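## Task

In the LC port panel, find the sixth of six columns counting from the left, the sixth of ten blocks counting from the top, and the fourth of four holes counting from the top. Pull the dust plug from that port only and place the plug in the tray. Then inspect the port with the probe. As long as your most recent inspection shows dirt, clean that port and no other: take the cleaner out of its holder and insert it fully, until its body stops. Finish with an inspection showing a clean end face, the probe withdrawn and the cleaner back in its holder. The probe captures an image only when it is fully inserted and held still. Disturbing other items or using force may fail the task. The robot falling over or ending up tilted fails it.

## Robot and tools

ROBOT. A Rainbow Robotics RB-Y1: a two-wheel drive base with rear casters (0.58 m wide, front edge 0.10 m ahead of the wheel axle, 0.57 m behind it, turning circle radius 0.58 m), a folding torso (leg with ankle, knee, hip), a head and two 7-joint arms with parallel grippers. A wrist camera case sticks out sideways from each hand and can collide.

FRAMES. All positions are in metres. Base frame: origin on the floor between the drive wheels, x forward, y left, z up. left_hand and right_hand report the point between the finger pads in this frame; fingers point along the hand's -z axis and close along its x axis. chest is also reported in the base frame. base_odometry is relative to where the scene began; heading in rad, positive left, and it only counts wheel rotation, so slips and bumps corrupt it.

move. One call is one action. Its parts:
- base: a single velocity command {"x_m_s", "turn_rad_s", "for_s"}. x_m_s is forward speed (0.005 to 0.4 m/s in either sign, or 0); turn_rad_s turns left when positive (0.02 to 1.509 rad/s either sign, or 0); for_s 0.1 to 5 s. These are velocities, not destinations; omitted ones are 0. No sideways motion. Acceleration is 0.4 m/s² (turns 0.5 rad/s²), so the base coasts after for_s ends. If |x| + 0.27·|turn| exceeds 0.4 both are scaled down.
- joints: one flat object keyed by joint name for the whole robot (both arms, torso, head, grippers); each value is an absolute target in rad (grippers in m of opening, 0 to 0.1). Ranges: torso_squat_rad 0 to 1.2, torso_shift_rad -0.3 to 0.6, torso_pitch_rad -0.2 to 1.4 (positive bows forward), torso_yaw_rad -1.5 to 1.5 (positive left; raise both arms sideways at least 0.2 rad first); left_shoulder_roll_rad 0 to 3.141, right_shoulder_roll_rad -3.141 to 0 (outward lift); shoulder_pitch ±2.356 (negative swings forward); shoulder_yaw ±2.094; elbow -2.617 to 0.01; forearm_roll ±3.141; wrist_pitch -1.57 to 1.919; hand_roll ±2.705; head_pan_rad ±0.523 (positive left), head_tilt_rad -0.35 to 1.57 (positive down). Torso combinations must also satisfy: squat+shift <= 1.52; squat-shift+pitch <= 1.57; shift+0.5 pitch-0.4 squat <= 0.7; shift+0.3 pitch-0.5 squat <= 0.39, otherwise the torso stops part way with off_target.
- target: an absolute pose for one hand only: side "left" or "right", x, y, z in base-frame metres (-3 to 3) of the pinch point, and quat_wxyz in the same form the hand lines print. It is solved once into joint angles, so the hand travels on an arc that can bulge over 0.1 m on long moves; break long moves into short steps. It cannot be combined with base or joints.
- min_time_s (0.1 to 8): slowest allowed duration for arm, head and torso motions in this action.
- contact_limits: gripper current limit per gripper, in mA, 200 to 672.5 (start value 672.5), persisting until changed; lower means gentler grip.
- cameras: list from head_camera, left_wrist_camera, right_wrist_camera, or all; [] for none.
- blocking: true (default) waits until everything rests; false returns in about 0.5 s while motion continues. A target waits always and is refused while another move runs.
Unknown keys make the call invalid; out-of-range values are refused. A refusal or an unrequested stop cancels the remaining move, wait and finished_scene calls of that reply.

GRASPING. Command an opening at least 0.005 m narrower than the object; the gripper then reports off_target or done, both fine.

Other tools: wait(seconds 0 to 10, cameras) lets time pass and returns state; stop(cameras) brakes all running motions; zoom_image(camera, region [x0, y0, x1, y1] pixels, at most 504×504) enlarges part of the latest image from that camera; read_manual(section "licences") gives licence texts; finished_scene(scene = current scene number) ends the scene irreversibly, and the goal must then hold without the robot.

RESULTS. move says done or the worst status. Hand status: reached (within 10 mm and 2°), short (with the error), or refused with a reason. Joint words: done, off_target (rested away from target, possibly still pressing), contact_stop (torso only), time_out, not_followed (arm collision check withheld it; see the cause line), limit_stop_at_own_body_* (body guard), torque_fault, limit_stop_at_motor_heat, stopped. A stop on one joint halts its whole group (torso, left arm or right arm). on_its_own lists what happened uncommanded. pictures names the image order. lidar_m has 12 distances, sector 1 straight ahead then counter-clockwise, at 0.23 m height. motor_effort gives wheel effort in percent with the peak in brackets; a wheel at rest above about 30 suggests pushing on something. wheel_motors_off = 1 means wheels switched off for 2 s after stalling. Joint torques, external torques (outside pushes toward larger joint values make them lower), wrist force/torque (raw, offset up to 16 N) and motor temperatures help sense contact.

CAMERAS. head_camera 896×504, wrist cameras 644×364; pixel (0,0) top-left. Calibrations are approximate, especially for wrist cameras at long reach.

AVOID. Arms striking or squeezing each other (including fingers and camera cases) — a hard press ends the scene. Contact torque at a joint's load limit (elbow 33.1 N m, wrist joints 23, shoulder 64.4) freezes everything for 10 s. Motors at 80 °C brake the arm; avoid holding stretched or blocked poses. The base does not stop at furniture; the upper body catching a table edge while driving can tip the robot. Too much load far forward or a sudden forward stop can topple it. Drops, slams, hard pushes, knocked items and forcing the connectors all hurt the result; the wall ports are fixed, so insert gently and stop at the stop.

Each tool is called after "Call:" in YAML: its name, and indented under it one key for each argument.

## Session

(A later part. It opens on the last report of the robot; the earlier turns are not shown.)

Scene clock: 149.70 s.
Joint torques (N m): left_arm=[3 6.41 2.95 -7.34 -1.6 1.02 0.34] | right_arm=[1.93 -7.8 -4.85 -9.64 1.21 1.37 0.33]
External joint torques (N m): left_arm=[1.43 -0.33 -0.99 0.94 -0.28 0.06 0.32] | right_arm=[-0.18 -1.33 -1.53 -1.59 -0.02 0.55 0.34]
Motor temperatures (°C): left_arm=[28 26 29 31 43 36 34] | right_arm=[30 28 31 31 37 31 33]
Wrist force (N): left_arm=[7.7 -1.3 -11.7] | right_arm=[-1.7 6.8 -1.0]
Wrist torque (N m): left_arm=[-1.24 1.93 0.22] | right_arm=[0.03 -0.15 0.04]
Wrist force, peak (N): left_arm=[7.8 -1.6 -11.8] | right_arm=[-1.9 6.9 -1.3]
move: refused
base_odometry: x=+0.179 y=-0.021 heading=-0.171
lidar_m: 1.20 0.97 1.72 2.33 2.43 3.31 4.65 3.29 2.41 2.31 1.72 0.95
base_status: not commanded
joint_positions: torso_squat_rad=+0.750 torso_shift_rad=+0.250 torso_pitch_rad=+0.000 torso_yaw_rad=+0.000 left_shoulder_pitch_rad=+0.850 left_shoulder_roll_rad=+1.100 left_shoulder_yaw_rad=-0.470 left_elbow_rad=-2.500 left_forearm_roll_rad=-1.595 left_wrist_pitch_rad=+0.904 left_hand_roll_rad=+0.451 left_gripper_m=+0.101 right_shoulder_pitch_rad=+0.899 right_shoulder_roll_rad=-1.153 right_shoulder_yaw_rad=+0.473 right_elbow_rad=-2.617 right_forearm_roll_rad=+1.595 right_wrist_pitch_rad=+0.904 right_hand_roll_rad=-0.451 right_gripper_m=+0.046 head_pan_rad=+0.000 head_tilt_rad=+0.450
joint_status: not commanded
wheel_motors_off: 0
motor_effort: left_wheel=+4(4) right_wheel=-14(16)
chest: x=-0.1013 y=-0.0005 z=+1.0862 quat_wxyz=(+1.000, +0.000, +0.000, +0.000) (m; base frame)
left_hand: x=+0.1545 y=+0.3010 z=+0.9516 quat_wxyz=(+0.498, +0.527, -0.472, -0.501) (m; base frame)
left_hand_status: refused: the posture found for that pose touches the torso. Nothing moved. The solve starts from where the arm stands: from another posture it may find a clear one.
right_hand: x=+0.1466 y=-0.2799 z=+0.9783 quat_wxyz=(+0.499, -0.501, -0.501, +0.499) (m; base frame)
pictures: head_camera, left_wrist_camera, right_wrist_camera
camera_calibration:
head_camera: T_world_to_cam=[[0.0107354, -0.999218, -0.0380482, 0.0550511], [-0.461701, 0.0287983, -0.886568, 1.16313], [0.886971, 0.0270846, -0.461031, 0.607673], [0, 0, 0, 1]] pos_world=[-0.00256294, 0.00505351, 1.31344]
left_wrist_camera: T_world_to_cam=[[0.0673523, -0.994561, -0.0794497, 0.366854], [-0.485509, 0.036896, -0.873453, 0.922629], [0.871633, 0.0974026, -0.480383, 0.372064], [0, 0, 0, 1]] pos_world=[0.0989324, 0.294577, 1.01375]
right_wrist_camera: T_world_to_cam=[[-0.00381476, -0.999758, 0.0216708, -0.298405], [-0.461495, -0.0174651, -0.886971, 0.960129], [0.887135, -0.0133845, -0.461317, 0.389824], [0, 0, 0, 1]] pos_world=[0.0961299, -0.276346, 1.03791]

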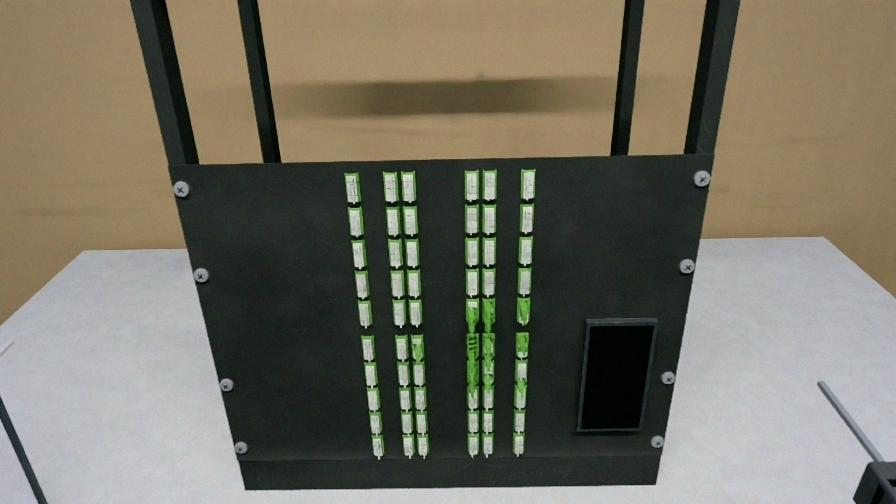

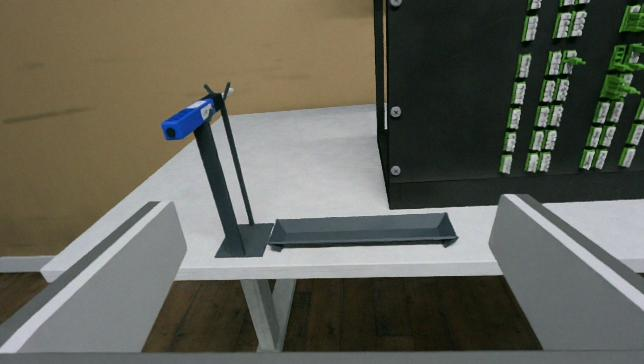

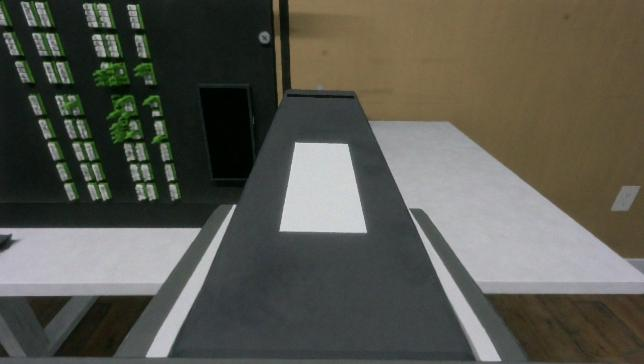

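Call:
move:
  target: {"side":"left","x":0.3,"y":0.16,"z":0.97,"quat_wxyz":[0.5,0.5,-0.5,-0.5]}
  min_time_s: 2
  cameras: []

Call:
move:
  target: {"side":"left","x":0.30,"y":0.04,"z":0.95,"quat_wxyz":[0.5,0.5,-0.5,-0.5]}
  min_time_s: 2
  cameras: ["left_wrist_camera"]

Call:
zoom_image:
  camera: "left_wrist_camera"
  region: [200, 0, 500, 240]

Scene clock: 163.27 s.
Joint torques (N m): left_arm=[-7.81 -0.08 2.66 -8.65 -1.36 -0.94 -0.17] | right_arm=[1.7 -7.59 -4.97 -9.72 1.31 1.39 0.14]
External joint torques (N m): left_arm=[-0.99 -1.63 -1.08 1 -0.09 -0.11 -0.18] | right_arm=[-0.41 -1.12 -1.65 -1.68 0.08 0.58 0.15]
Motor temperatures (°C): left_arm=[28 26 29 31 43 36 34] | right_arm=[30 28 31 31 37 31 33]
Wrist force (N): left_arm=[7.1 -1.4 -11.7] | right_arm=[-1.8 6.4 -1.3]
Wrist torque (N m): left_arm=[-1.24 1.89 0.21] | right_arm=[0.05 -0.15 0.05]
Wrist force, peak (N): left_arm=[7.8 -1.5 -12.1] | right_arm=[-2.1 7.0 -1.2]
move: done
base_odometry: x=+0.179 y=-0.021 heading=-0.171
lidar_m: 1.20 0.97 1.70 2.33 2.42 3.30 4.66 3.30 2.41 2.30 1.71 0.96
base_status: not commanded
joint_positions: torso_squat_rad=+0.750 torso_shift_rad=+0.250 torso_pitch_rad=+0.000 torso_yaw_rad=+0.000 left_shoulder_pitch_rad=+0.122 left_shoulder_roll_rad=+0.504 left_shoulder_yaw_rad=-0.648 left_elbow_rad=-2.333 left_forearm_roll_rad=-0.937 left_wrist_pitch_rad=+0.867 left_hand_roll_rad=-0.439 left_gripper_m=+0.101 right_shoulder_pitch_rad=+0.899 right_shoulder_roll_rad=-1.153 right_shoulder_yaw_rad=+0.473 right_elbow_rad=-2.617 right_forearm_roll_rad=+1.595 right_wrist_pitch_rad=+0.904 right_hand_roll_rad=-0.451 right_gripper_m=+0.046 head_pan_rad=+0.000 head_tilt_rad=+0.450
joint_status: all done
wheel_motors_off: 0
motor_effort: left_wheel=+4(5) right_wheel=-13(16)
chest: x=-0.1013 y=-0.0005 z=+1.0862 quat_wxyz=(+1.000, +0.000, +0.000, +0.000) (m; base frame)
left_hand: x=+0.3000 y=+0.1601 z=+0.9700 quat_wxyz=(+0.500, +0.500, -0.500, -0.500) (m; base frame)
left_hand_status: reached (checked arc, planned for 2.0 s): 0 mm and 0.0 deg off.
right_hand: x=+0.1466 y=-0.2799 z=+0.9783 quat_wxyz=(+0.499, -0.501, -0.501, +0.499) (m; base frame)
pictures: none
No camera images: "cameras" was empty.

Scene clock: 165.60 s.
Joint torques (N m): left_arm=[-9.04 -6.6 -0.04 -8.67 -1.7 -0.33 -0.48] | right_arm=[1.73 -7.47 -4.69 -9.5 1.19 1.44 0.34]
External joint torques (N m): left_arm=[-1.56 -1.23 -1.05 1.22 -0.34 0.54 -0.49] | right_arm=[-0.38 -1 -1.36 -1.46 -0.05 0.63 0.34]
Motor temperatures (°C): left_arm=[28 26 29 31 43 36 34] | right_arm=[30 28 31 31 37 31 33]
Wrist force (N): left_arm=[7.3 -1.5 -12.0] | right_arm=[-2.1 6.7 -1.3]
Wrist torque (N m): left_arm=[-1.22 1.89 0.23] | right_arm=[0.04 -0.19 0.04]
Wrist force, peak (N): left_arm=[7.4 -1.6 -12.1] | right_arm=[-2.1 7.1 -1.2]
move: done
base_odometry: x=+0.179 y=-0.021 heading=-0.171
lidar_m: 1.19 0.98 1.71 2.33 2.40 3.30 4.65 3.27 2.40 2.30 1.72 0.96
base_status: not commanded
joint_positions: torso_squat_rad=+0.750 torso_shift_rad=+0.250 torso_pitch_rad=+0.000 torso_yaw_rad=+0.000 left_shoulder_pitch_rad=+0.027 left_shoulder_roll_rad=+0.144 left_shoulder_yaw_rad=-0.876 left_elbow_rad=-2.062 left_forearm_roll_rad=-1.213 left_wrist_pitch_rad=+0.950 left_hand_roll_rad=-0.456 left_gripper_m=+0.101 right_shoulder_pitch_rad=+0.899 right_shoulder_roll_rad=-1.153 right_shoulder_yaw_rad=+0.473 right_elbow_rad=-2.617 right_forearm_roll_rad=+1.595 right_wrist_pitch_rad=+0.904 right_hand_roll_rad=-0.451 right_gripper_m=+0.046 head_pan_rad=+0.000 head_tilt_rad=+0.450
joint_status: all done
wheel_motors_off: 0
motor_effort: left_wheel=+5(6) right_wheel=-14(16)
chest: x=-0.1013 y=-0.0005 z=+1.0862 quat_wxyz=(+1.000, +0.000, +0.000, +0.000) (m; base frame)
left_hand: x=+0.2992 y=+0.0401 z=+0.9502 quat_wxyz=(+0.500, +0.498, -0.500, -0.502) (m; base frame)
left_hand_status: reached (checked arc, planned for 2.0 s): 1 mm and 0.3 deg off.
right_hand: x=+0.1466 y=-0.2799 z=+0.9783 quat_wxyz=(+0.499, -0.501, -0.501, +0.499) (m; base frame)
pictures: left_wrist_camera
camera_calibration:
left_wrist_camera: T_world_to_cam=[[0.0114918, -0.999673, -0.0228367, 0.0605581], [-0.487267, 0.0143446, -0.873135, 1.00253], [0.873178, 0.0211614, -0.486943, 0.279448], [0, 0, 0, 1]] pos_world=[0.243795, 0.0402438, 1.0128]

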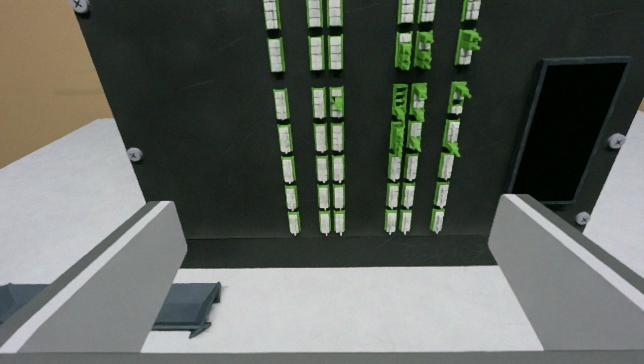

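Scaled by 1.680 from the camera's 644x364 image, which has a finer 828x468 frame.

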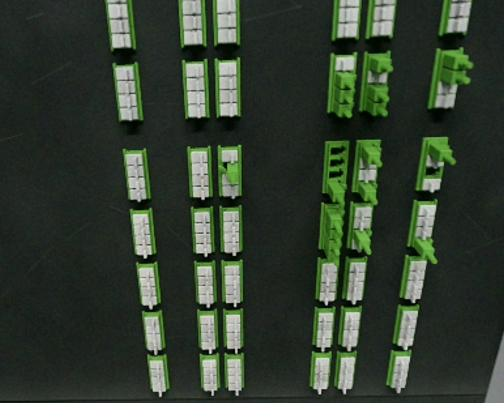

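Call:
move:
  target: {"side":"left","x":0.38,"y":-0.03,"z":0.925,"quat_wxyz":[0.5,0.5,-0.5,-0.5]}
  min_time_s: 2
  cameras: ["left_wrist_camera"]

Call:
zoom_image:
  camera: "left_wrist_camera"
  region: [320, 0, 520, 200]

Scene clock: 211.93 s.
Joint torques (N m): left_arm=[-15.07 -7.64 1.65 -8.33 -1.54 0.07 0.25] | right_arm=[2.05 -7.87 -4.95 -9.62 1.29 1.21 0.19]
External joint torques (N m): left_arm=[-2.04 -0.93 -1.21 1.21 0.07 0.43 0.24] | right_arm=[-0.05 -1.4 -1.63 -1.58 0.05 0.4 0.2]
Motor temperatures (°C): left_arm=[28 26 29 31 43 36 34] | right_arm=[30 28 31 31 37 31 33]
Wrist force (N): left_arm=[7.5 -1.4 -11.9] | right_arm=[-1.9 6.7 -1.2]
Wrist torque (N m): left_arm=[-1.24 1.92 0.22] | right_arm=[0.01 -0.15 0.03]
Wrist force, peak (N): left_arm=[7.5 -1.8 -12.1] | right_arm=[-2.0 7.1 -1.3]
move: done
base_odometry: x=+0.179 y=-0.021 heading=-0.171
lidar_m: 1.19 0.97 1.70 2.33 2.43 3.30 4.66 3.30 2.40 2.30 1.71 0.96
base_status: not commanded
joint_positions: torso_squat_rad=+0.750 torso_shift_rad=+0.250 torso_pitch_rad=+0.000 torso_yaw_rad=+0.000 left_shoulder_pitch_rad=-0.378 left_shoulder_roll_rad=+0.000 left_shoulder_yaw_rad=-0.885 left_elbow_rad=-1.525 left_forearm_roll_rad=-1.186 left_wrist_pitch_rad=+1.039 left_hand_roll_rad=-0.185 left_gripper_m=+0.101 right_shoulder_pitch_rad=+0.899 right_shoulder_roll_rad=-1.153 right_shoulder_yaw_rad=+0.473 right_elbow_rad=-2.617 right_forearm_roll_rad=+1.595 right_wrist_pitch_rad=+0.904 right_hand_roll_rad=-0.451 right_gripper_m=+0.046 head_pan_rad=+0.000 head_tilt_rad=+0.450
joint_status: all done
wheel_motors_off: 0
motor_effort: left_wheel=+4(5) right_wheel=-14(16)
chest: x=-0.1013 y=-0.0005 z=+1.0862 quat_wxyz=(+1.000, +0.000, +0.000, +0.000) (m; base frame)
left_hand: x=+0.3800 y=-0.0295 z=+0.9251 quat_wxyz=(+0.500, +0.500, -0.500, -0.500) (m; base frame)
left_hand_status: reached (checked arc, planned for 2.0 s): 0 mm and 0.1 deg off.
right_hand: x=+0.1466 y=-0.2799 z=+0.9783 quat_wxyz=(+0.499, -0.501, -0.501, +0.499) (m; base frame)
pictures: left_wrist_camera
camera_calibration:
left_wrist_camera: T_world_to_cam=[[0.014987, -0.99965, -0.0218084, -0.0127779], [-0.483611, 0.0118431, -0.875203, 1.02135], [0.875155, 0.0236634, -0.483264, 0.194062], [0, 0, 0, 1]] pos_world=[0.324293, -0.0294616, 0.987394]

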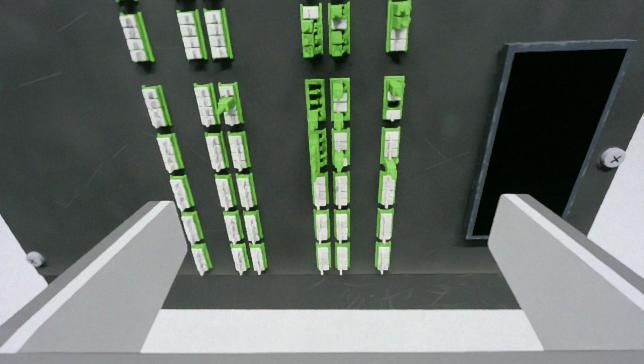

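Scaled by 2.520 from the camera's 644x364 image, which has a finer 828x468 frame.

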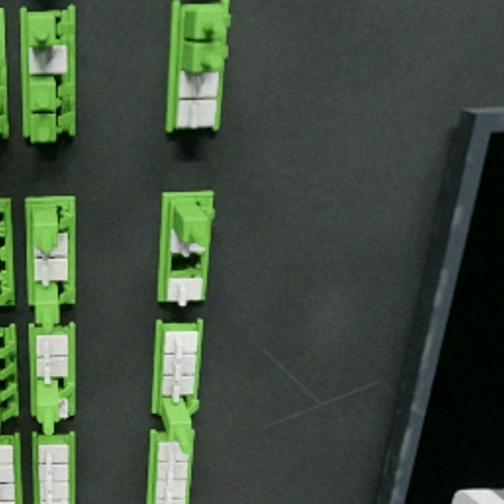

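Call:
move:
  target: {"side":"left","x":0.3,"y":0.1,"z":0.97,"quat_wxyz":[0.5,0.5,-0.5,-0.5]}
  min_time_s: 2
  cameras: []

Call:
move:
  target: {"side":"left","x":0.32,"y":0.05,"z":1.0,"quat_wxyz":[0.579,-0.406,-0.406,0.579]}
  min_time_s: 4
  cameras: ["left_wrist_camera","head_camera"]

Scene clock: 228.83 s.
Joint torques (N m): left_arm=[-7.93 -0.73 4.35 -9.23 -1.4 -0.66 -0.26] | right_arm=[1.9 -7.86 -4.97 -9.4 1.21 1.3 0.24]
External joint torques (N m): left_arm=[0.21 0.18 0.81 0.15 0.11 0.15 -0.27] | right_arm=[-0.21 -1.39 -1.65 -1.35 -0.03 0.49 0.25]
Motor temperatures (°C): left_arm=[28 26 29 31 43 36 34] | right_arm=[30 28 31 31 37 31 33]
Wrist force (N): left_arm=[7.2 -1.5 -11.8] | right_arm=[-1.9 6.9 -1.2]
Wrist torque (N m): left_arm=[-1.24 1.88 0.22] | right_arm=[0.02 -0.16 0.03]
Wrist force, peak (N): left_arm=[7.8 -1.5 -12.0] | right_arm=[-2.1 7.1 -1.2]
move: done
base_odometry: x=+0.179 y=-0.021 heading=-0.171
lidar_m: 1.19 0.97 1.69 2.33 2.42 3.30 4.66 3.29 2.40 2.31 1.72 0.95
base_status: not commanded
joint_positions: torso_squat_rad=+0.750 torso_shift_rad=+0.250 torso_pitch_rad=+0.000 torso_yaw_rad=+0.000 left_shoulder_pitch_rad=-0.047 left_shoulder_roll_rad=+0.411 left_shoulder_yaw_rad=-0.857 left_elbow_rad=-2.246 left_forearm_roll_rad=-1.038 left_wrist_pitch_rad=+1.066 left_hand_roll_rad=-0.422 left_gripper_m=+0.101 right_shoulder_pitch_rad=+0.899 right_shoulder_roll_rad=-1.153 right_shoulder_yaw_rad=+0.473 right_elbow_rad=-2.617 right_forearm_roll_rad=+1.595 right_wrist_pitch_rad=+0.904 right_hand_roll_rad=-0.451 right_gripper_m=+0.046 head_pan_rad=+0.000 head_tilt_rad=+0.450
joint_status: all done
wheel_motors_off: 0
motor_effort: left_wheel=+4(5) right_wheel=-11(17)
chest: x=-0.1013 y=-0.0005 z=+1.0862 quat_wxyz=(+1.000, +0.000, +0.000, +0.000) (m; base frame)
left_hand: x=+0.3000 y=+0.0994 z=+0.9702 quat_wxyz=(+0.500, +0.501, -0.501, -0.499) (m; base frame)
left_hand_status: reached (checked arc, planned for 2.0 s): 1 mm and 0.1 deg off.
right_hand: x=+0.1466 y=-0.2799 z=+0.9783 quat_wxyz=(+0.499, -0.501, -0.501, +0.499) (m; base frame)
pictures: none
No camera images: "cameras" was empty.

Scene clock: 233.17 s.
Joint torques (N m): left_arm=[-12.31 -6.42 2.41 -7.75 -0.89 -1.35 0.17] | right_arm=[2.1 -7.46 -4.88 -9.71 1.36 1.27 0.31]
External joint torques (N m): left_arm=[-1.72 -1.27 1.12 0.11 0.02 0.25 0.18] | right_arm=[-0.01 -0.99 -1.56 -1.67 0.12 0.46 0.32]
Motor temperatures (°C): left_arm=[28 26 29 31 43 36 34] | right_arm=[30 28 31 31 37 31 33]
Wrist force (N): left_arm=[7.3 10.7 -14.1] | right_arm=[-1.8 6.8 -1.4]
Wrist torque (N m): left_arm=[-1.95 1.90 0.19] | right_arm=[0.01 -0.15 0.05]
Wrist force, peak (N): left_arm=[7.5 10.8 -14.3] | right_arm=[-1.8 7.1 -1.0]
move: done
base_odometry: x=+0.179 y=-0.021 heading=-0.171
lidar_m: 1.19 0.96 1.70 2.33 2.42 3.31 4.65 3.29 2.41 2.30 1.71 0.96
base_status: not commanded
joint_positions: torso_squat_rad=+0.750 torso_shift_rad=+0.250 torso_pitch_rad=+0.000 torso_yaw_rad=+0.000 left_shoulder_pitch_rad=-0.239 left_shoulder_roll_rad=+0.000 left_shoulder_yaw_rad=-0.670 left_elbow_rad=-2.279 left_forearm_roll_rad=-0.618 left_wrist_pitch_rad=+1.456 left_hand_roll_rad=+2.110 left_gripper_m=+0.101 right_shoulder_pitch_rad=+0.899 right_shoulder_roll_rad=-1.153 right_shoulder_yaw_rad=+0.473 right_elbow_rad=-2.617 right_forearm_roll_rad=+1.595 right_wrist_pitch_rad=+0.904 right_hand_roll_rad=-0.451 right_gripper_m=+0.046 head_pan_rad=+0.000 head_tilt_rad=+0.450
joint_status: all done
wheel_motors_off: 0
motor_effort: left_wheel=+4(5) right_wheel=-14(17)
chest: x=-0.1013 y=-0.0005 z=+1.0862 quat_wxyz=(+1.000, +0.000, +0.000, +0.000) (m; base frame)
left_hand: x=+0.3199 y=+0.0501 z=+0.9999 quat_wxyz=(+0.580, -0.407, -0.406, +0.577) (m; base frame)
left_hand_status: reached (checked arc, planned for 4.0 s): 0 mm and 0.2 deg off.
right_hand: x=+0.1466 y=-0.2799 z=+0.9783 quat_wxyz=(+0.499, -0.501, -0.501, +0.499) (m; base frame)
pictures: head_camera, left_wrist_camera
camera_calibration:
head_camera: T_world_to_cam=[[0.0107354, -0.999218, -0.0380482, 0.0550511], [-0.461701, 0.0287983, -0.886568, 1.16313], [0.886971, 0.0270846, -0.461031, 0.607673], [0, 0, 0, 1]] pos_world=[-0.00256294, 0.00505351, 1.31344]
left_wrist_camera: T_world_to_cam=[[0.0255906, 0.999548, 0.0157898, -0.0718134], [-0.158276, -0.0115445, 0.987327, -0.908478], [0.987063, -0.0277655, 0.157909, -0.393379], [0, 0, 0, 1]] pos_world=[0.246337, 0.0503706, 0.960218]

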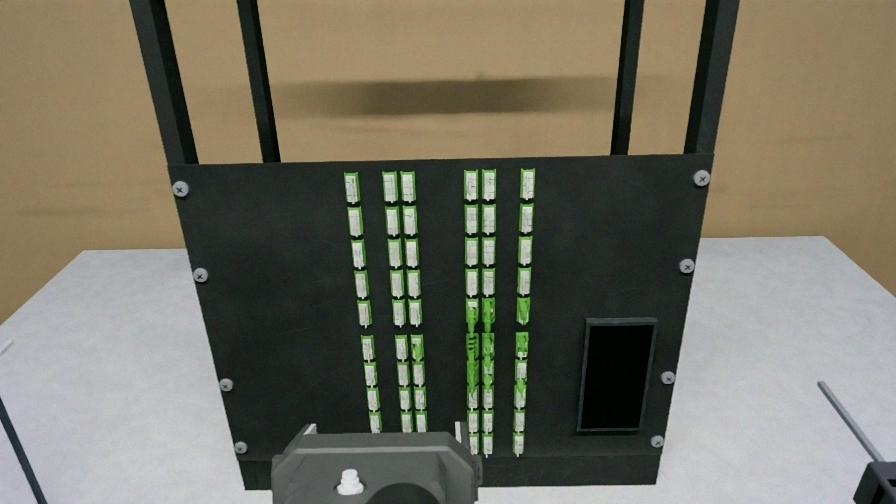

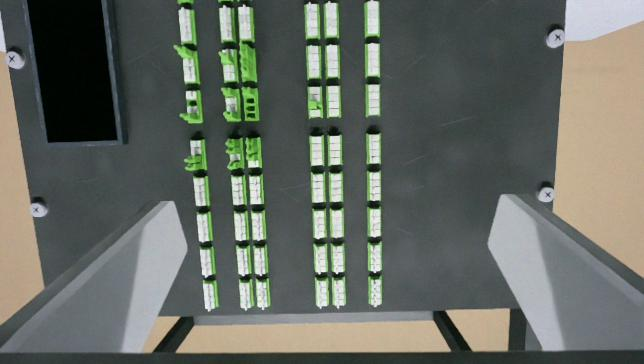

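Call:
move:
  joints: {"left_gripper_m":0.03}
  cameras: []

Call:
move:
  target: {"side":"left","x":0.41,"y":-0.06,"z":0.955,"quat_wxyz":[0.579,-0.406,-0.406,0.579]}
  min_time_s: 3
  cameras: ["left_wrist_camera","head_camera"]

Call:
zoom_image:
  camera: "left_wrist_camera"
  region: [220, 20, 460, 260]

Call:
zoom_image:
  camera: "head_camera"
  region: [440, 280, 640, 480]

Scene clock: 253.83 s.
Joint torques (N m): left_arm=[-12.39 -6.57 2.38 -7.64 -0.92 -1.36 0.15] | right_arm=[2.08 -7.79 -5.08 -9.7 1.34 1.32 0.19]
External joint torques (N m): left_arm=[-1.81 -1.42 1.08 0.22 -0.01 0.24 0.16] | right_arm=[-0.03 -1.32 -1.76 -1.65 0.1 0.51 0.2]
Motor temperatures (°C): left_arm=[29 26 29 31 42 36 34] | right_arm=[30 28 31 31 37 31 33]
Wrist force (N): left_arm=[7.5 10.6 -14.3] | right_arm=[-1.9 6.4 -1.4]
Wrist torque (N m): left_arm=[-1.93 1.93 0.21] | right_arm=[0.06 -0.15 0.03]
Wrist force, peak (N): left_arm=[7.5 10.7 -14.4] | right_arm=[-2.0 7.1 -1.2]
move: done
base_odometry: x=+0.179 y=-0.021 heading=-0.171
lidar_m: 1.20 0.97 1.70 2.33 2.42 3.31 4.66 3.29 2.38 2.31 1.71 0.95
base_status: not commanded
joint_positions: torso_squat_rad=+0.750 torso_shift_rad=+0.250 torso_pitch_rad=+0.000 torso_yaw_rad=+0.000 left_shoulder_pitch_rad=-0.239 left_shoulder_roll_rad=+0.000 left_shoulder_yaw_rad=-0.670 left_elbow_rad=-2.279 left_forearm_roll_rad=-0.618 left_wrist_pitch_rad=+1.456 left_hand_roll_rad=+2.110 left_gripper_m=+0.030 right_shoulder_pitch_rad=+0.899 right_shoulder_roll_rad=-1.153 right_shoulder_yaw_rad=+0.473 right_elbow_rad=-2.617 right_forearm_roll_rad=+1.595 right_wrist_pitch_rad=+0.904 right_hand_roll_rad=-0.451 right_gripper_m=+0.046 head_pan_rad=+0.000 head_tilt_rad=+0.450
joint_status: all done
wheel_motors_off: 0
motor_effort: left_wheel=+4(5) right_wheel=-13(16)
chest: x=-0.1013 y=-0.0005 z=+1.0862 quat_wxyz=(+1.000, +0.000, +0.000, +0.000) (m; base frame)
left_hand: x=+0.3199 y=+0.0501 z=+0.9999 quat_wxyz=(+0.580, -0.407, -0.406, +0.577) (m; base frame)
right_hand: x=+0.1466 y=-0.2799 z=+0.9783 quat_wxyz=(+0.499, -0.501, -0.501, +0.499) (m; base frame)
pictures: none
No camera images: "cameras" was empty.

Scene clock: 257.17 s.
Joint torques (N m): left_arm=[-18.96 -4.76 4.03 -6.94 -1.38 -0.92 0.3] | right_arm=[1.76 -7.6 -4.84 -9.75 1.23 1.23 0.17]
External joint torques (N m): left_arm=[-2.21 -1.29 -1.39 1.07 0.19 -0.08 0.31] | right_arm=[-0.35 -1.13 -1.52 -1.71 -0.01 0.42 0.17]
Motor temperatures (°C): left_arm=[29 26 29 31 42 36 34] | right_arm=[30 28 31 31 37 31 33]
Wrist force (N): left_arm=[7.4 10.6 -14.1] | right_arm=[-1.8 6.6 -1.3]
Wrist torque (N m): left_arm=[-1.94 1.90 0.20] | right_arm=[0.06 -0.14 0.05]
Wrist force, peak (N): left_arm=[7.3 10.8 -14.6] | right_arm=[-2.0 7.0 -1.4]
move: done
base_odometry: x=+0.179 y=-0.021 heading=-0.171
lidar_m: 1.18 0.98 1.69 2.33 2.42 3.30 4.66 3.29 2.40 2.31 1.72 0.95
base_status: not commanded
joint_positions: torso_squat_rad=+0.750 torso_shift_rad=+0.250 torso_pitch_rad=+0.000 torso_yaw_rad=+0.000 left_shoulder_pitch_rad=-0.768 left_shoulder_roll_rad=+0.000 left_shoulder_yaw_rad=-0.836 left_elbow_rad=-1.530 left_forearm_roll_rad=-0.495 left_wrist_pitch_rad=+1.373 left_hand_roll_rad=+2.685 left_gripper_m=+0.030 right_shoulder_pitch_rad=+0.899 right_shoulder_roll_rad=-1.153 right_shoulder_yaw_rad=+0.473 right_elbow_rad=-2.617 right_forearm_roll_rad=+1.595 right_wrist_pitch_rad=+0.904 right_hand_roll_rad=-0.451 right_gripper_m=+0.046 head_pan_rad=+0.000 head_tilt_rad=+0.450
joint_status: all done
wheel_motors_off: 0
motor_effort: left_wheel=+4(5) right_wheel=-15(17)
chest: x=-0.1013 y=-0.0005 z=+1.0862 quat_wxyz=(+1.000, +0.000, +0.000, +0.000) (m; base frame)
left_hand: x=+0.4101 y=-0.0595 z=+0.9551 quat_wxyz=(+0.579, -0.406, -0.406, +0.579) (m; base frame)
left_hand_status: reached (checked arc, planned for 3.0 s): 0 mm and 0.0 deg off.
right_hand: x=+0.1466 y=-0.2799 z=+0.9783 quat_wxyz=(+0.499, -0.501, -0.501, +0.499) (m; base frame)
pictures: head_camera, left_wrist_camera
camera_calibration:
head_camera: T_world_to_cam=[[0.0107354, -0.999218, -0.0380482, 0.0550511], [-0.461701, 0.0287983, -0.886568, 1.16313], [0.886971, 0.0270846, -0.461031, 0.607673], [0, 0, 0, 1]] pos_world=[-0.00256294, 0.00505351, 1.31344]
left_wrist_camera: T_world_to_cam=[[0.0219328, 0.999652, 0.0146666, 0.038712], [-0.156985, -0.0110446, 0.987539, -0.851855], [0.987357, -0.0239619, 0.156688, -0.477043], [0, 0, 0, 1]] pos_world=[0.336435, -0.0595378, 0.91542]

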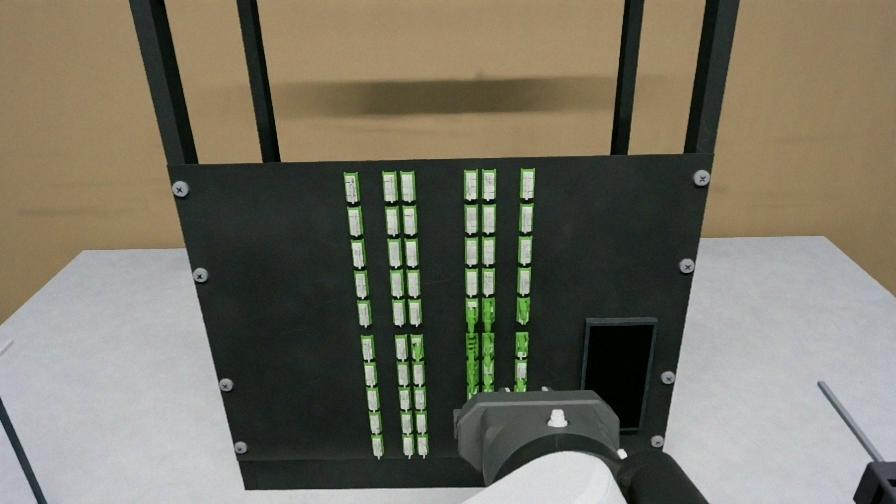

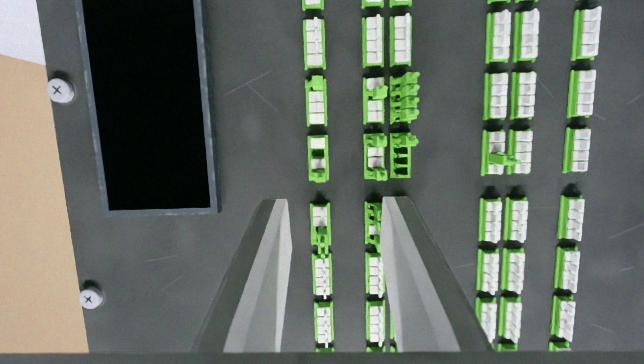

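Scaled by 2.100 from the camera's 644x364 image, which has a finer 828x468 frame.

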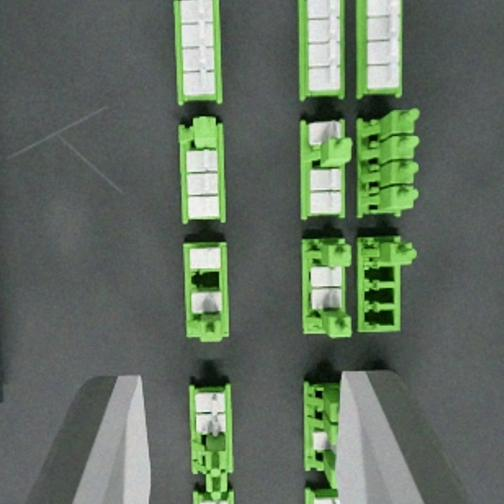

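Scaled by 2.520.

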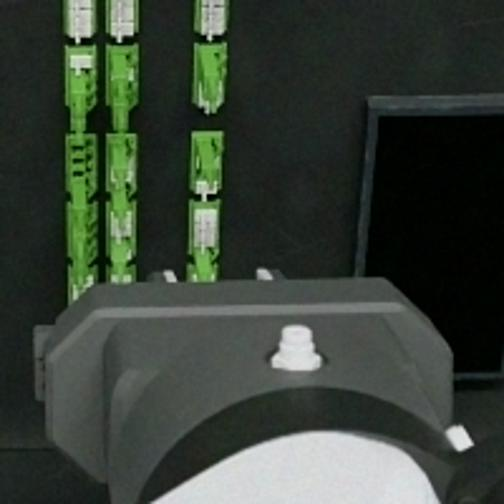

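Call:
move:
  joints: {"left_gripper_m":0.022}
  cameras: []

Call:
move:
  target: {"side":"left","x":0.435,"y":-0.067,"z":0.925,"quat_wxyz":[0.579,-0.406,-0.406,0.579]}
  min_time_s: 3
  cameras: ["left_wrist_camera","head_camera"]

Call:
zoom_image:
  camera: "left_wrist_camera"
  region: [220, 60, 440, 280]

Call:
zoom_image:
  camera: "head_camera"
  region: [440, 280, 640, 480]

Scene clock: 301.17 s.
Joint torques (N m): left_arm=[-18.83 -4.62 4.01 -7.09 -1.41 -0.98 0.44] | right_arm=[2.33 -8.01 -5.04 -9.67 1.04 1.37 0.21]
External joint torques (N m): left_arm=[-2.07 -1.15 -1.4 0.92 0.16 -0.14 0.45] | right_arm=[0.23 -1.54 -1.72 -1.62 -0.2 0.56 0.22]
Motor temperatures (°C): left_arm=[29 26 29 31 42 36 34] | right_arm=[30 28 31 31 37 31 33]
Wrist force (N): left_arm=[7.5 10.9 -14.1] | right_arm=[-1.9 7.0 -1.2]
Wrist torque (N m): left_arm=[-1.97 1.93 0.21] | right_arm=[0.00 -0.15 0.05]
Wrist force, peak (N): left_arm=[7.5 10.9 -14.3] | right_arm=[-2.0 7.1 -1.3]
move: done
base_odometry: x=+0.179 y=-0.021 heading=-0.171
lidar_m: 1.19 0.98 1.71 2.33 2.42 3.30 4.65 3.30 2.39 2.31 1.72 0.95
base_status: not commanded
joint_positions: torso_squat_rad=+0.750 torso_shift_rad=+0.250 torso_pitch_rad=+0.000 torso_yaw_rad=+0.000 left_shoulder_pitch_rad=-0.768 left_shoulder_roll_rad=+0.000 left_shoulder_yaw_rad=-0.836 left_elbow_rad=-1.530 left_forearm_roll_rad=-0.495 left_wrist_pitch_rad=+1.373 left_hand_roll_rad=+2.685 left_gripper_m=+0.022 right_shoulder_pitch_rad=+0.899 right_shoulder_roll_rad=-1.153 right_shoulder_yaw_rad=+0.473 right_elbow_rad=-2.617 right_forearm_roll_rad=+1.595 right_wrist_pitch_rad=+0.904 right_hand_roll_rad=-0.451 right_gripper_m=+0.046 head_pan_rad=+0.000 head_tilt_rad=+0.450
joint_status: all done
wheel_motors_off: 0
motor_effort: left_wheel=+4(4) right_wheel=-15(16)
chest: x=-0.1013 y=-0.0005 z=+1.0862 quat_wxyz=(+1.000, +0.000, +0.000, +0.000) (m; base frame)
left_hand: x=+0.4101 y=-0.0595 z=+0.9551 quat_wxyz=(+0.579, -0.406, -0.406, +0.579) (m; base frame)
right_hand: x=+0.1466 y=-0.2799 z=+0.9783 quat_wxyz=(+0.499, -0.501, -0.501, +0.499) (m; base frame)
pictures: none
No camera images: "cameras" was empty.

Scene clock: 304.50 s.
Joint torques (N m): left_arm=[-19.86 -4.53 6.24 -6.96 -1.31 -0.9 0.49] | right_arm=[2 -7.69 -5.19 -9.6 1.23 1.37 0.22]
External joint torques (N m): left_arm=[-2.15 -1.64 0.86 1.23 0.18 -0.12 0.5] | right_arm=[-0.11 -1.22 -1.87 -1.55 -0.01 0.55 0.23]
Motor temperatures (°C): left_arm=[29 26 29 31 42 36 34] | right_arm=[30 28 31 31 37 31 33]
Wrist force (N): left_arm=[7.4 10.6 -14.2] | right_arm=[-1.8 6.7 -1.2]
Wrist torque (N m): left_arm=[-1.93 1.91 0.21] | right_arm=[0.03 -0.15 0.02]
Wrist force, peak (N): left_arm=[7.4 10.7 -14.5] | right_arm=[-2.2 7.1 -1.3]
move: short
base_odometry: x=+0.179 y=-0.021 heading=-0.171
lidar_m: 1.19 0.98 1.70 2.33 2.42 3.30 4.65 3.29 2.39 2.30 1.72 0.96
base_status: not commanded
joint_positions: torso_squat_rad=+0.750 torso_shift_rad=+0.250 torso_pitch_rad=+0.000 torso_yaw_rad=+0.000 left_shoulder_pitch_rad=-0.795 left_shoulder_roll_rad=+0.000 left_shoulder_yaw_rad=-0.825 left_elbow_rad=-1.368 left_forearm_roll_rad=-0.450 left_wrist_pitch_rad=+1.210 left_hand_roll_rad=+2.705 left_gripper_m=+0.022 right_shoulder_pitch_rad=+0.899 right_shoulder_roll_rad=-1.153 right_shoulder_yaw_rad=+0.473 right_elbow_rad=-2.617 right_forearm_roll_rad=+1.595 right_wrist_pitch_rad=+0.904 right_hand_roll_rad=-0.451 right_gripper_m=+0.046 head_pan_rad=+0.000 head_tilt_rad=+0.450
joint_status: all done
wheel_motors_off: 0
motor_effort: left_wheel=+4(5) right_wheel=-15(16)
chest: x=-0.1013 y=-0.0005 z=+1.0862 quat_wxyz=(+1.000, +0.000, +0.000, +0.000) (m; base frame)
left_hand: x=+0.4349 y=-0.0665 z=+0.9251 quat_wxyz=(+0.602, -0.406, -0.392, +0.565) (m; base frame)
left_hand_status: short (checked arc, as near as the solve gets, planned for 3.0 s): 1 mm and 3.5 deg off. The place is met; only the turn is off.
right_hand: x=+0.1466 y=-0.2799 z=+0.9783 quat_wxyz=(+0.499, -0.501, -0.501, +0.499) (m; base frame)
pictures: head_camera, left_wrist_camera
camera_calibration:
head_camera: T_world_to_cam=[[0.0107354, -0.999218, -0.0380482, 0.0550511], [-0.461701, 0.0287983, -0.886568, 1.16313], [0.886971, 0.0270846, -0.461031, 0.607673], [0, 0, 0, 1]] pos_world=[-0.00256294, 0.00505351, 1.31344]
left_wrist_camera: T_world_to_cam=[[0.0775243, 0.996611, 0.0274922, 0.0093663], [-0.133149, -0.0169786, 0.990951, -0.832309], [0.988059, -0.0804833, 0.131382, -0.477718], [0, 0, 0, 1]] pos_world=[0.360466, -0.0619143, 0.887283]

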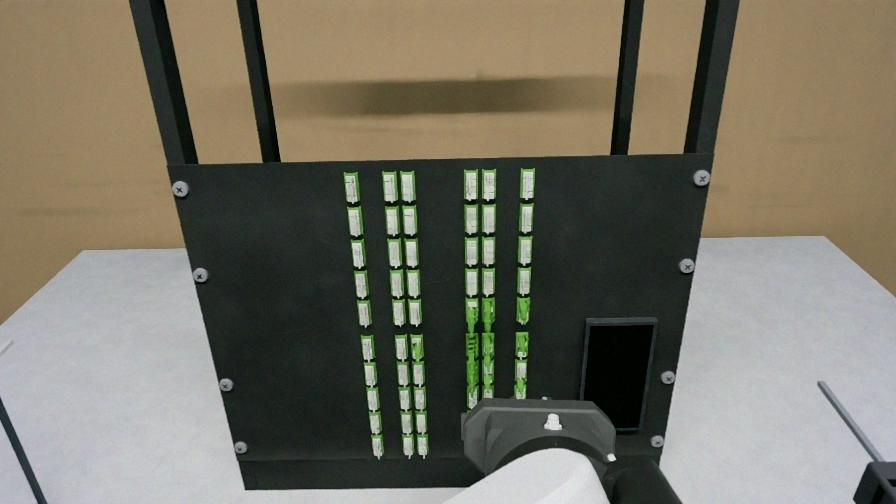

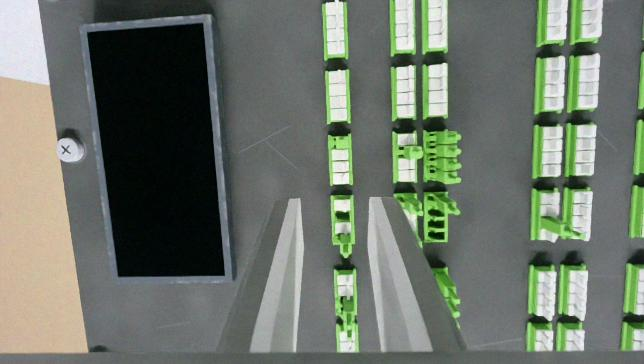

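Scaled by 2.291 from the camera's 644x364 image, which has a finer 828x468 frame.

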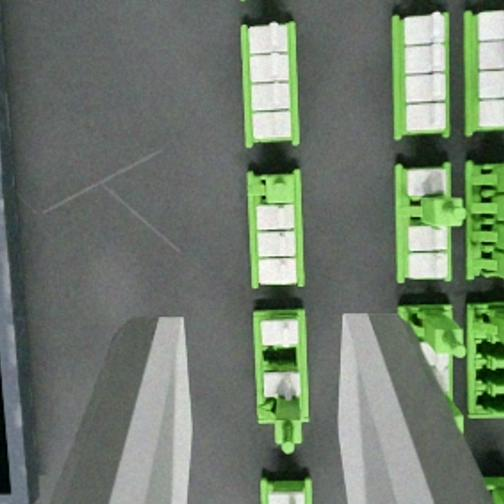

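Scaled by 2.520.

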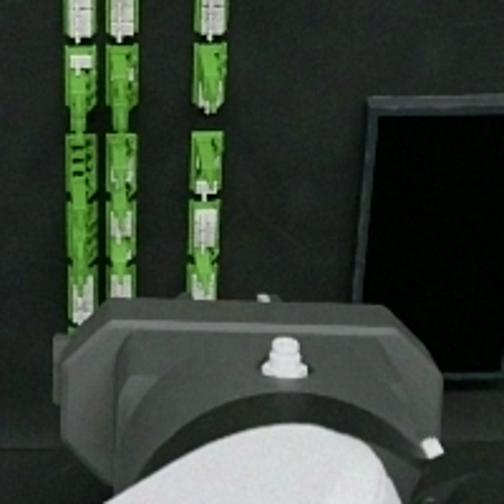

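Call:
move:
  target: {"side":"left","x":0.34,"y":0.0,"z":0.98,"quat_wxyz":[0.579,-0.406,-0.406,0.579]}
  min_time_s: 2
  cameras: []

Call:
move:
  joints: {"torso_yaw_rad":-0.35,"head_pan_rad":0.3,"head_tilt_rad":0.55}
  min_time_s: 3
  cameras: ["head_camera"]

Call:
move:
  target: {"side":"left","x":0.40,"y":-0.067,"z":0.94,"quat_wxyz":[0.579,-0.406,-0.406,0.579]}
  min_time_s: 3
  cameras: ["left_wrist_camera","head_camera"]

Scene clock: 317.80 s.
Joint torques (N m): left_arm=[-13.26 -2.71 4 -7.61 -1.71 -1.05 -0.4] | right_arm=[1.81 -7.97 -4.76 -9.55 1.1 1.18 0.31]
External joint torques (N m): left_arm=[0.28 0.78 -1.06 -0.1 -0.24 0.05 -0.39] | right_arm=[-0.3 -1.5 -1.44 -1.5 -0.13 0.37 0.32]
Motor temperatures (°C): left_arm=[29 26 29 31 42 36 34] | right_arm=[30 28 31 31 37 31 33]
Wrist force (N): left_arm=[7.5 10.6 -14.1] | right_arm=[-2.0 6.8 -1.4]
Wrist torque (N m): left_arm=[-1.93 1.92 0.22] | right_arm=[0.03 -0.16 0.05]
Wrist force, peak (N): left_arm=[7.4 10.8 -14.6] | right_arm=[-2.1 7.1 -1.3]
move: done
base_odometry: x=+0.179 y=-0.021 heading=-0.171
lidar_m: 1.19 0.98 1.70 2.33 2.43 3.30 4.66 3.30 2.39 2.30 1.71 0.96
base_status: not commanded
joint_positions: torso_squat_rad=+0.750 torso_shift_rad=+0.250 torso_pitch_rad=+0.000 torso_yaw_rad=+0.000 left_shoulder_pitch_rad=-0.560 left_shoulder_roll_rad=+0.142 left_shoulder_yaw_rad=-0.869 left_elbow_rad=-2.038 left_forearm_roll_rad=-0.532 left_wrist_pitch_rad=+1.590 left_hand_roll_rad=+2.521 left_gripper_m=+0.022 right_shoulder_pitch_rad=+0.899 right_shoulder_roll_rad=-1.153 right_shoulder_yaw_rad=+0.473 right_elbow_rad=-2.617 right_forearm_roll_rad=+1.595 right_wrist_pitch_rad=+0.904 right_hand_roll_rad=-0.451 right_gripper_m=+0.046 head_pan_rad=+0.000 head_tilt_rad=+0.450
joint_status: all done
wheel_motors_off: 0
motor_effort: left_wheel=+4(5) right_wheel=-13(16)
chest: x=-0.1013 y=-0.0005 z=+1.0862 quat_wxyz=(+1.000, +0.000, +0.000, +0.000) (m; base frame)
left_hand: x=+0.3403 y=-0.0001 z=+0.9801 quat_wxyz=(+0.579, -0.406, -0.406, +0.579) (m; base frame)
left_hand_status: reached (checked arc, planned for 2.0 s): 0 mm and 0.0 deg off.
right_hand: x=+0.1466 y=-0.2799 z=+0.9783 quat_wxyz=(+0.499, -0.501, -0.501, +0.499) (m; base frame)
pictures: none
No camera images: "cameras" was empty.

Scene clock: 321.10 s.
Joint torques (N m): left_arm=[-13.45 -2.93 3.42 -7.47 -1.8 -1.04 -0.16] | right_arm=[1.67 -7.75 -5.1 -9.68 1.33 1.31 0.18]
External joint torques (N m): left_arm=[0.08 0.56 -1.65 0.04 -0.33 0.05 -0.15] | right_arm=[-0.44 -1.28 -1.78 -1.64 0.09 0.5 0.18]
Motor temperatures (°C): left_arm=[29 26 29 31 42 36 34] | right_arm=[30 28 31 31 37 31 33]
Wrist force (N): left_arm=[7.3 10.7 -14.2] | right_arm=[-1.7 6.8 -1.1]
Wrist torque (N m): left_arm=[-1.94 1.89 0.21] | right_arm=[-0.01 -0.13 0.03]
Wrist force, peak (N): left_arm=[7.4 10.9 -14.3] | right_arm=[-1.9 7.2 -1.1]
move: done
base_odometry: x=+0.179 y=-0.021 heading=-0.171
lidar_m: 1.19 0.97 1.70 2.33 2.41 3.30 4.65 3.28 2.40 2.30 1.71 0.96
base_status: not commanded
joint_positions: torso_squat_rad=+0.750 torso_shift_rad=+0.250 torso_pitch_rad=+0.000 torso_yaw_rad=-0.350 left_shoulder_pitch_rad=-0.560 left_shoulder_roll_rad=+0.142 left_shoulder_yaw_rad=-0.869 left_elbow_rad=-2.038 left_forearm_roll_rad=-0.532 left_wrist_pitch_rad=+1.590 left_hand_roll_rad=+2.521 left_gripper_m=+0.022 right_shoulder_pitch_rad=+0.899 right_shoulder_roll_rad=-1.153 right_shoulder_yaw_rad=+0.473 right_elbow_rad=-2.617 right_forearm_roll_rad=+1.595 right_wrist_pitch_rad=+0.904 right_hand_roll_rad=-0.451 right_gripper_m=+0.046 head_pan_rad=+0.300 head_tilt_rad=+0.550
joint_status: all done
wheel_motors_off: 0
motor_effort: left_wheel=+4(5) right_wheel=-15(17)
chest: x=-0.1013 y=-0.0005 z=+1.0862 quat_wxyz=(+0.985, +0.000, +0.000, -0.174) (m; base frame)
left_hand: x=+0.3136 y=-0.1515 z=+0.9801 quat_wxyz=(+0.671, -0.471, -0.329, +0.469) (m; base frame)
right_hand: x=+0.0358 y=-0.3480 z=+0.9783 quat_wxyz=(+0.578, -0.580, -0.407, +0.405) (m; base frame)
pictures: head_camera
camera_calibration:
head_camera: T_world_to_cam=[[-0.0430299, -0.998318, -0.0388631, 0.0442644], [-0.545736, 0.05607, -0.836079, 1.09115], [0.836852, -0.0147675, -0.54723, 0.715577], [0, 0, 0, 1]] pos_world=[-0.00144814, -0.00642346, 1.30559]

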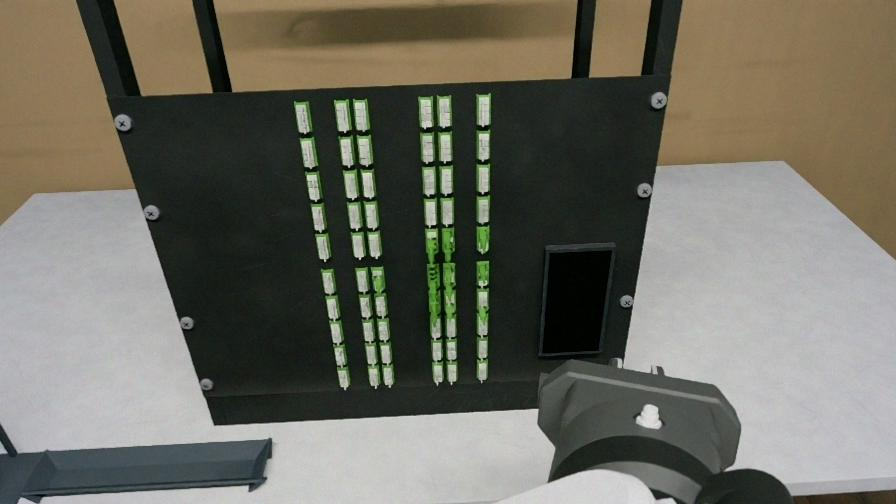

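Scene clock: 324.43 s.
Joint torques (N m): left_arm=[-14.85 -0.02 5.75 -6.81 -1.98 -0.99 0.49] | right_arm=[1.83 -7.85 -4.93 -9.63 1.16 1.37 0.3]
External joint torques (N m): left_arm=[0.57 1.14 0.72 1.1 -0.35 -0.16 0.5] | right_arm=[-0.28 -1.38 -1.61 -1.59 -0.08 0.55 0.3]
Motor temperatures (°C): left_arm=[29 26 29 31 42 36 34] | right_arm=[30 28 31 31 37 31 33]
Wrist force (N): left_arm=[7.4 10.7 -14.3] | right_arm=[-1.9 6.8 -1.1]
Wrist torque (N m): left_arm=[-1.95 1.91 0.22] | right_arm=[-0.01 -0.14 0.04]
Wrist force, peak (N): left_arm=[7.5 10.7 -14.5] | right_arm=[-1.7 7.3 -1.5]
move: done
base_odometry: x=+0.179 y=-0.021 heading=-0.171
lidar_m: 1.20 0.97 1.69 2.33 2.43 3.29 4.65 3.30 2.40 2.31 1.71 0.95
base_status: not commanded
joint_positions: torso_squat_rad=+0.750 torso_shift_rad=+0.250 torso_pitch_rad=+0.000 torso_yaw_rad=-0.350 left_shoulder_pitch_rad=-0.531 left_shoulder_roll_rad=+0.212 left_shoulder_yaw_rad=-0.740 left_elbow_rad=-1.831 left_forearm_roll_rad=-0.625 left_wrist_pitch_rad=+1.577 left_hand_roll_rad=+2.694 left_gripper_m=+0.022 right_shoulder_pitch_rad=+0.899 right_shoulder_roll_rad=-1.153 right_shoulder_yaw_rad=+0.473 right_elbow_rad=-2.617 right_forearm_roll_rad=+1.595 right_wrist_pitch_rad=+0.904 right_hand_roll_rad=-0.451 right_gripper_m=+0.046 head_pan_rad=+0.300 head_tilt_rad=+0.550
joint_status: all done
wheel_motors_off: 0
motor_effort: left_wheel=+3(5) right_wheel=-14(16)
chest: x=-0.1013 y=-0.0005 z=+1.0862 quat_wxyz=(+0.985, +0.000, +0.000, -0.174) (m; base frame)
left_hand: x=+0.3994 y=-0.0670 z=+0.9403 quat_wxyz=(+0.579, -0.406, -0.406, +0.579) (m; base frame)
left_hand_status: reached (checked arc, planned for 3.0 s): 1 mm and 0.1 deg off.
right_hand: x=+0.0358 y=-0.3480 z=+0.9783 quat_wxyz=(+0.578, -0.580, -0.407, +0.405) (m; base frame)
pictures: head_camera, left_wrist_camera
camera_calibration:
head_camera: T_world_to_cam=[[-0.0429463, -0.998319, -0.0389176, 0.0443357], [-0.54574, 0.0560699, -0.836076, 1.09114], [0.836853, -0.0146675, -0.547231, 0.715579], [0, 0, 0, 1]] pos_world=[-0.00144852, -0.00642343, 1.30559]
left_wrist_camera: T_world_to_cam=[[0.022826, 0.999639, 0.0141879, 0.046795], [-0.156488, -0.0104441, 0.987625, -0.839285], [0.987416, -0.0247637, 0.156193, -0.464081], [0, 0, 0, 1]] pos_world=[0.325835, -0.0670361, 0.900721]

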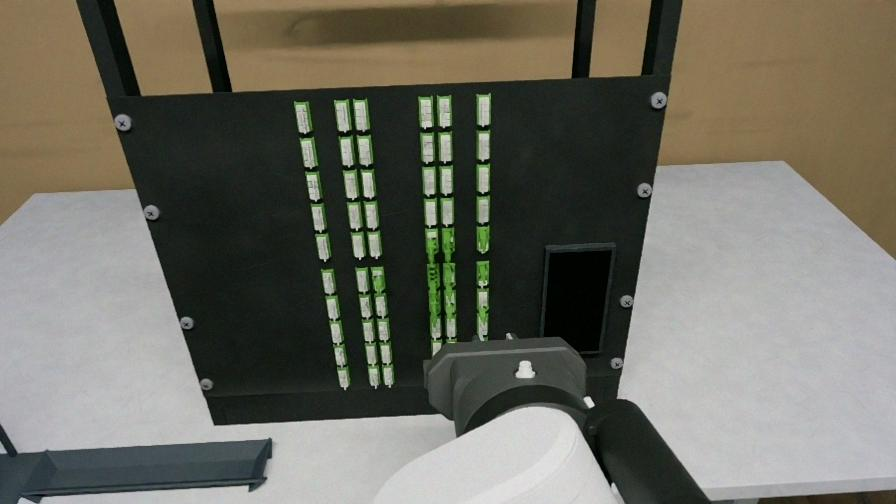

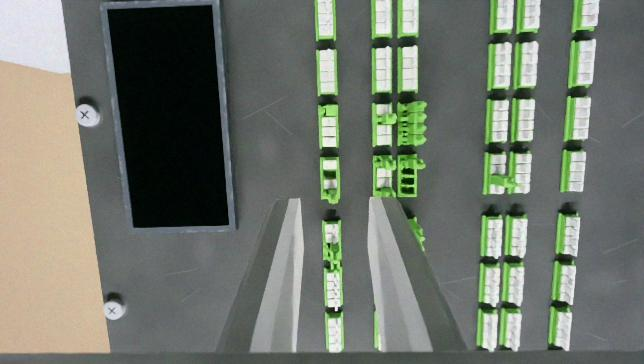

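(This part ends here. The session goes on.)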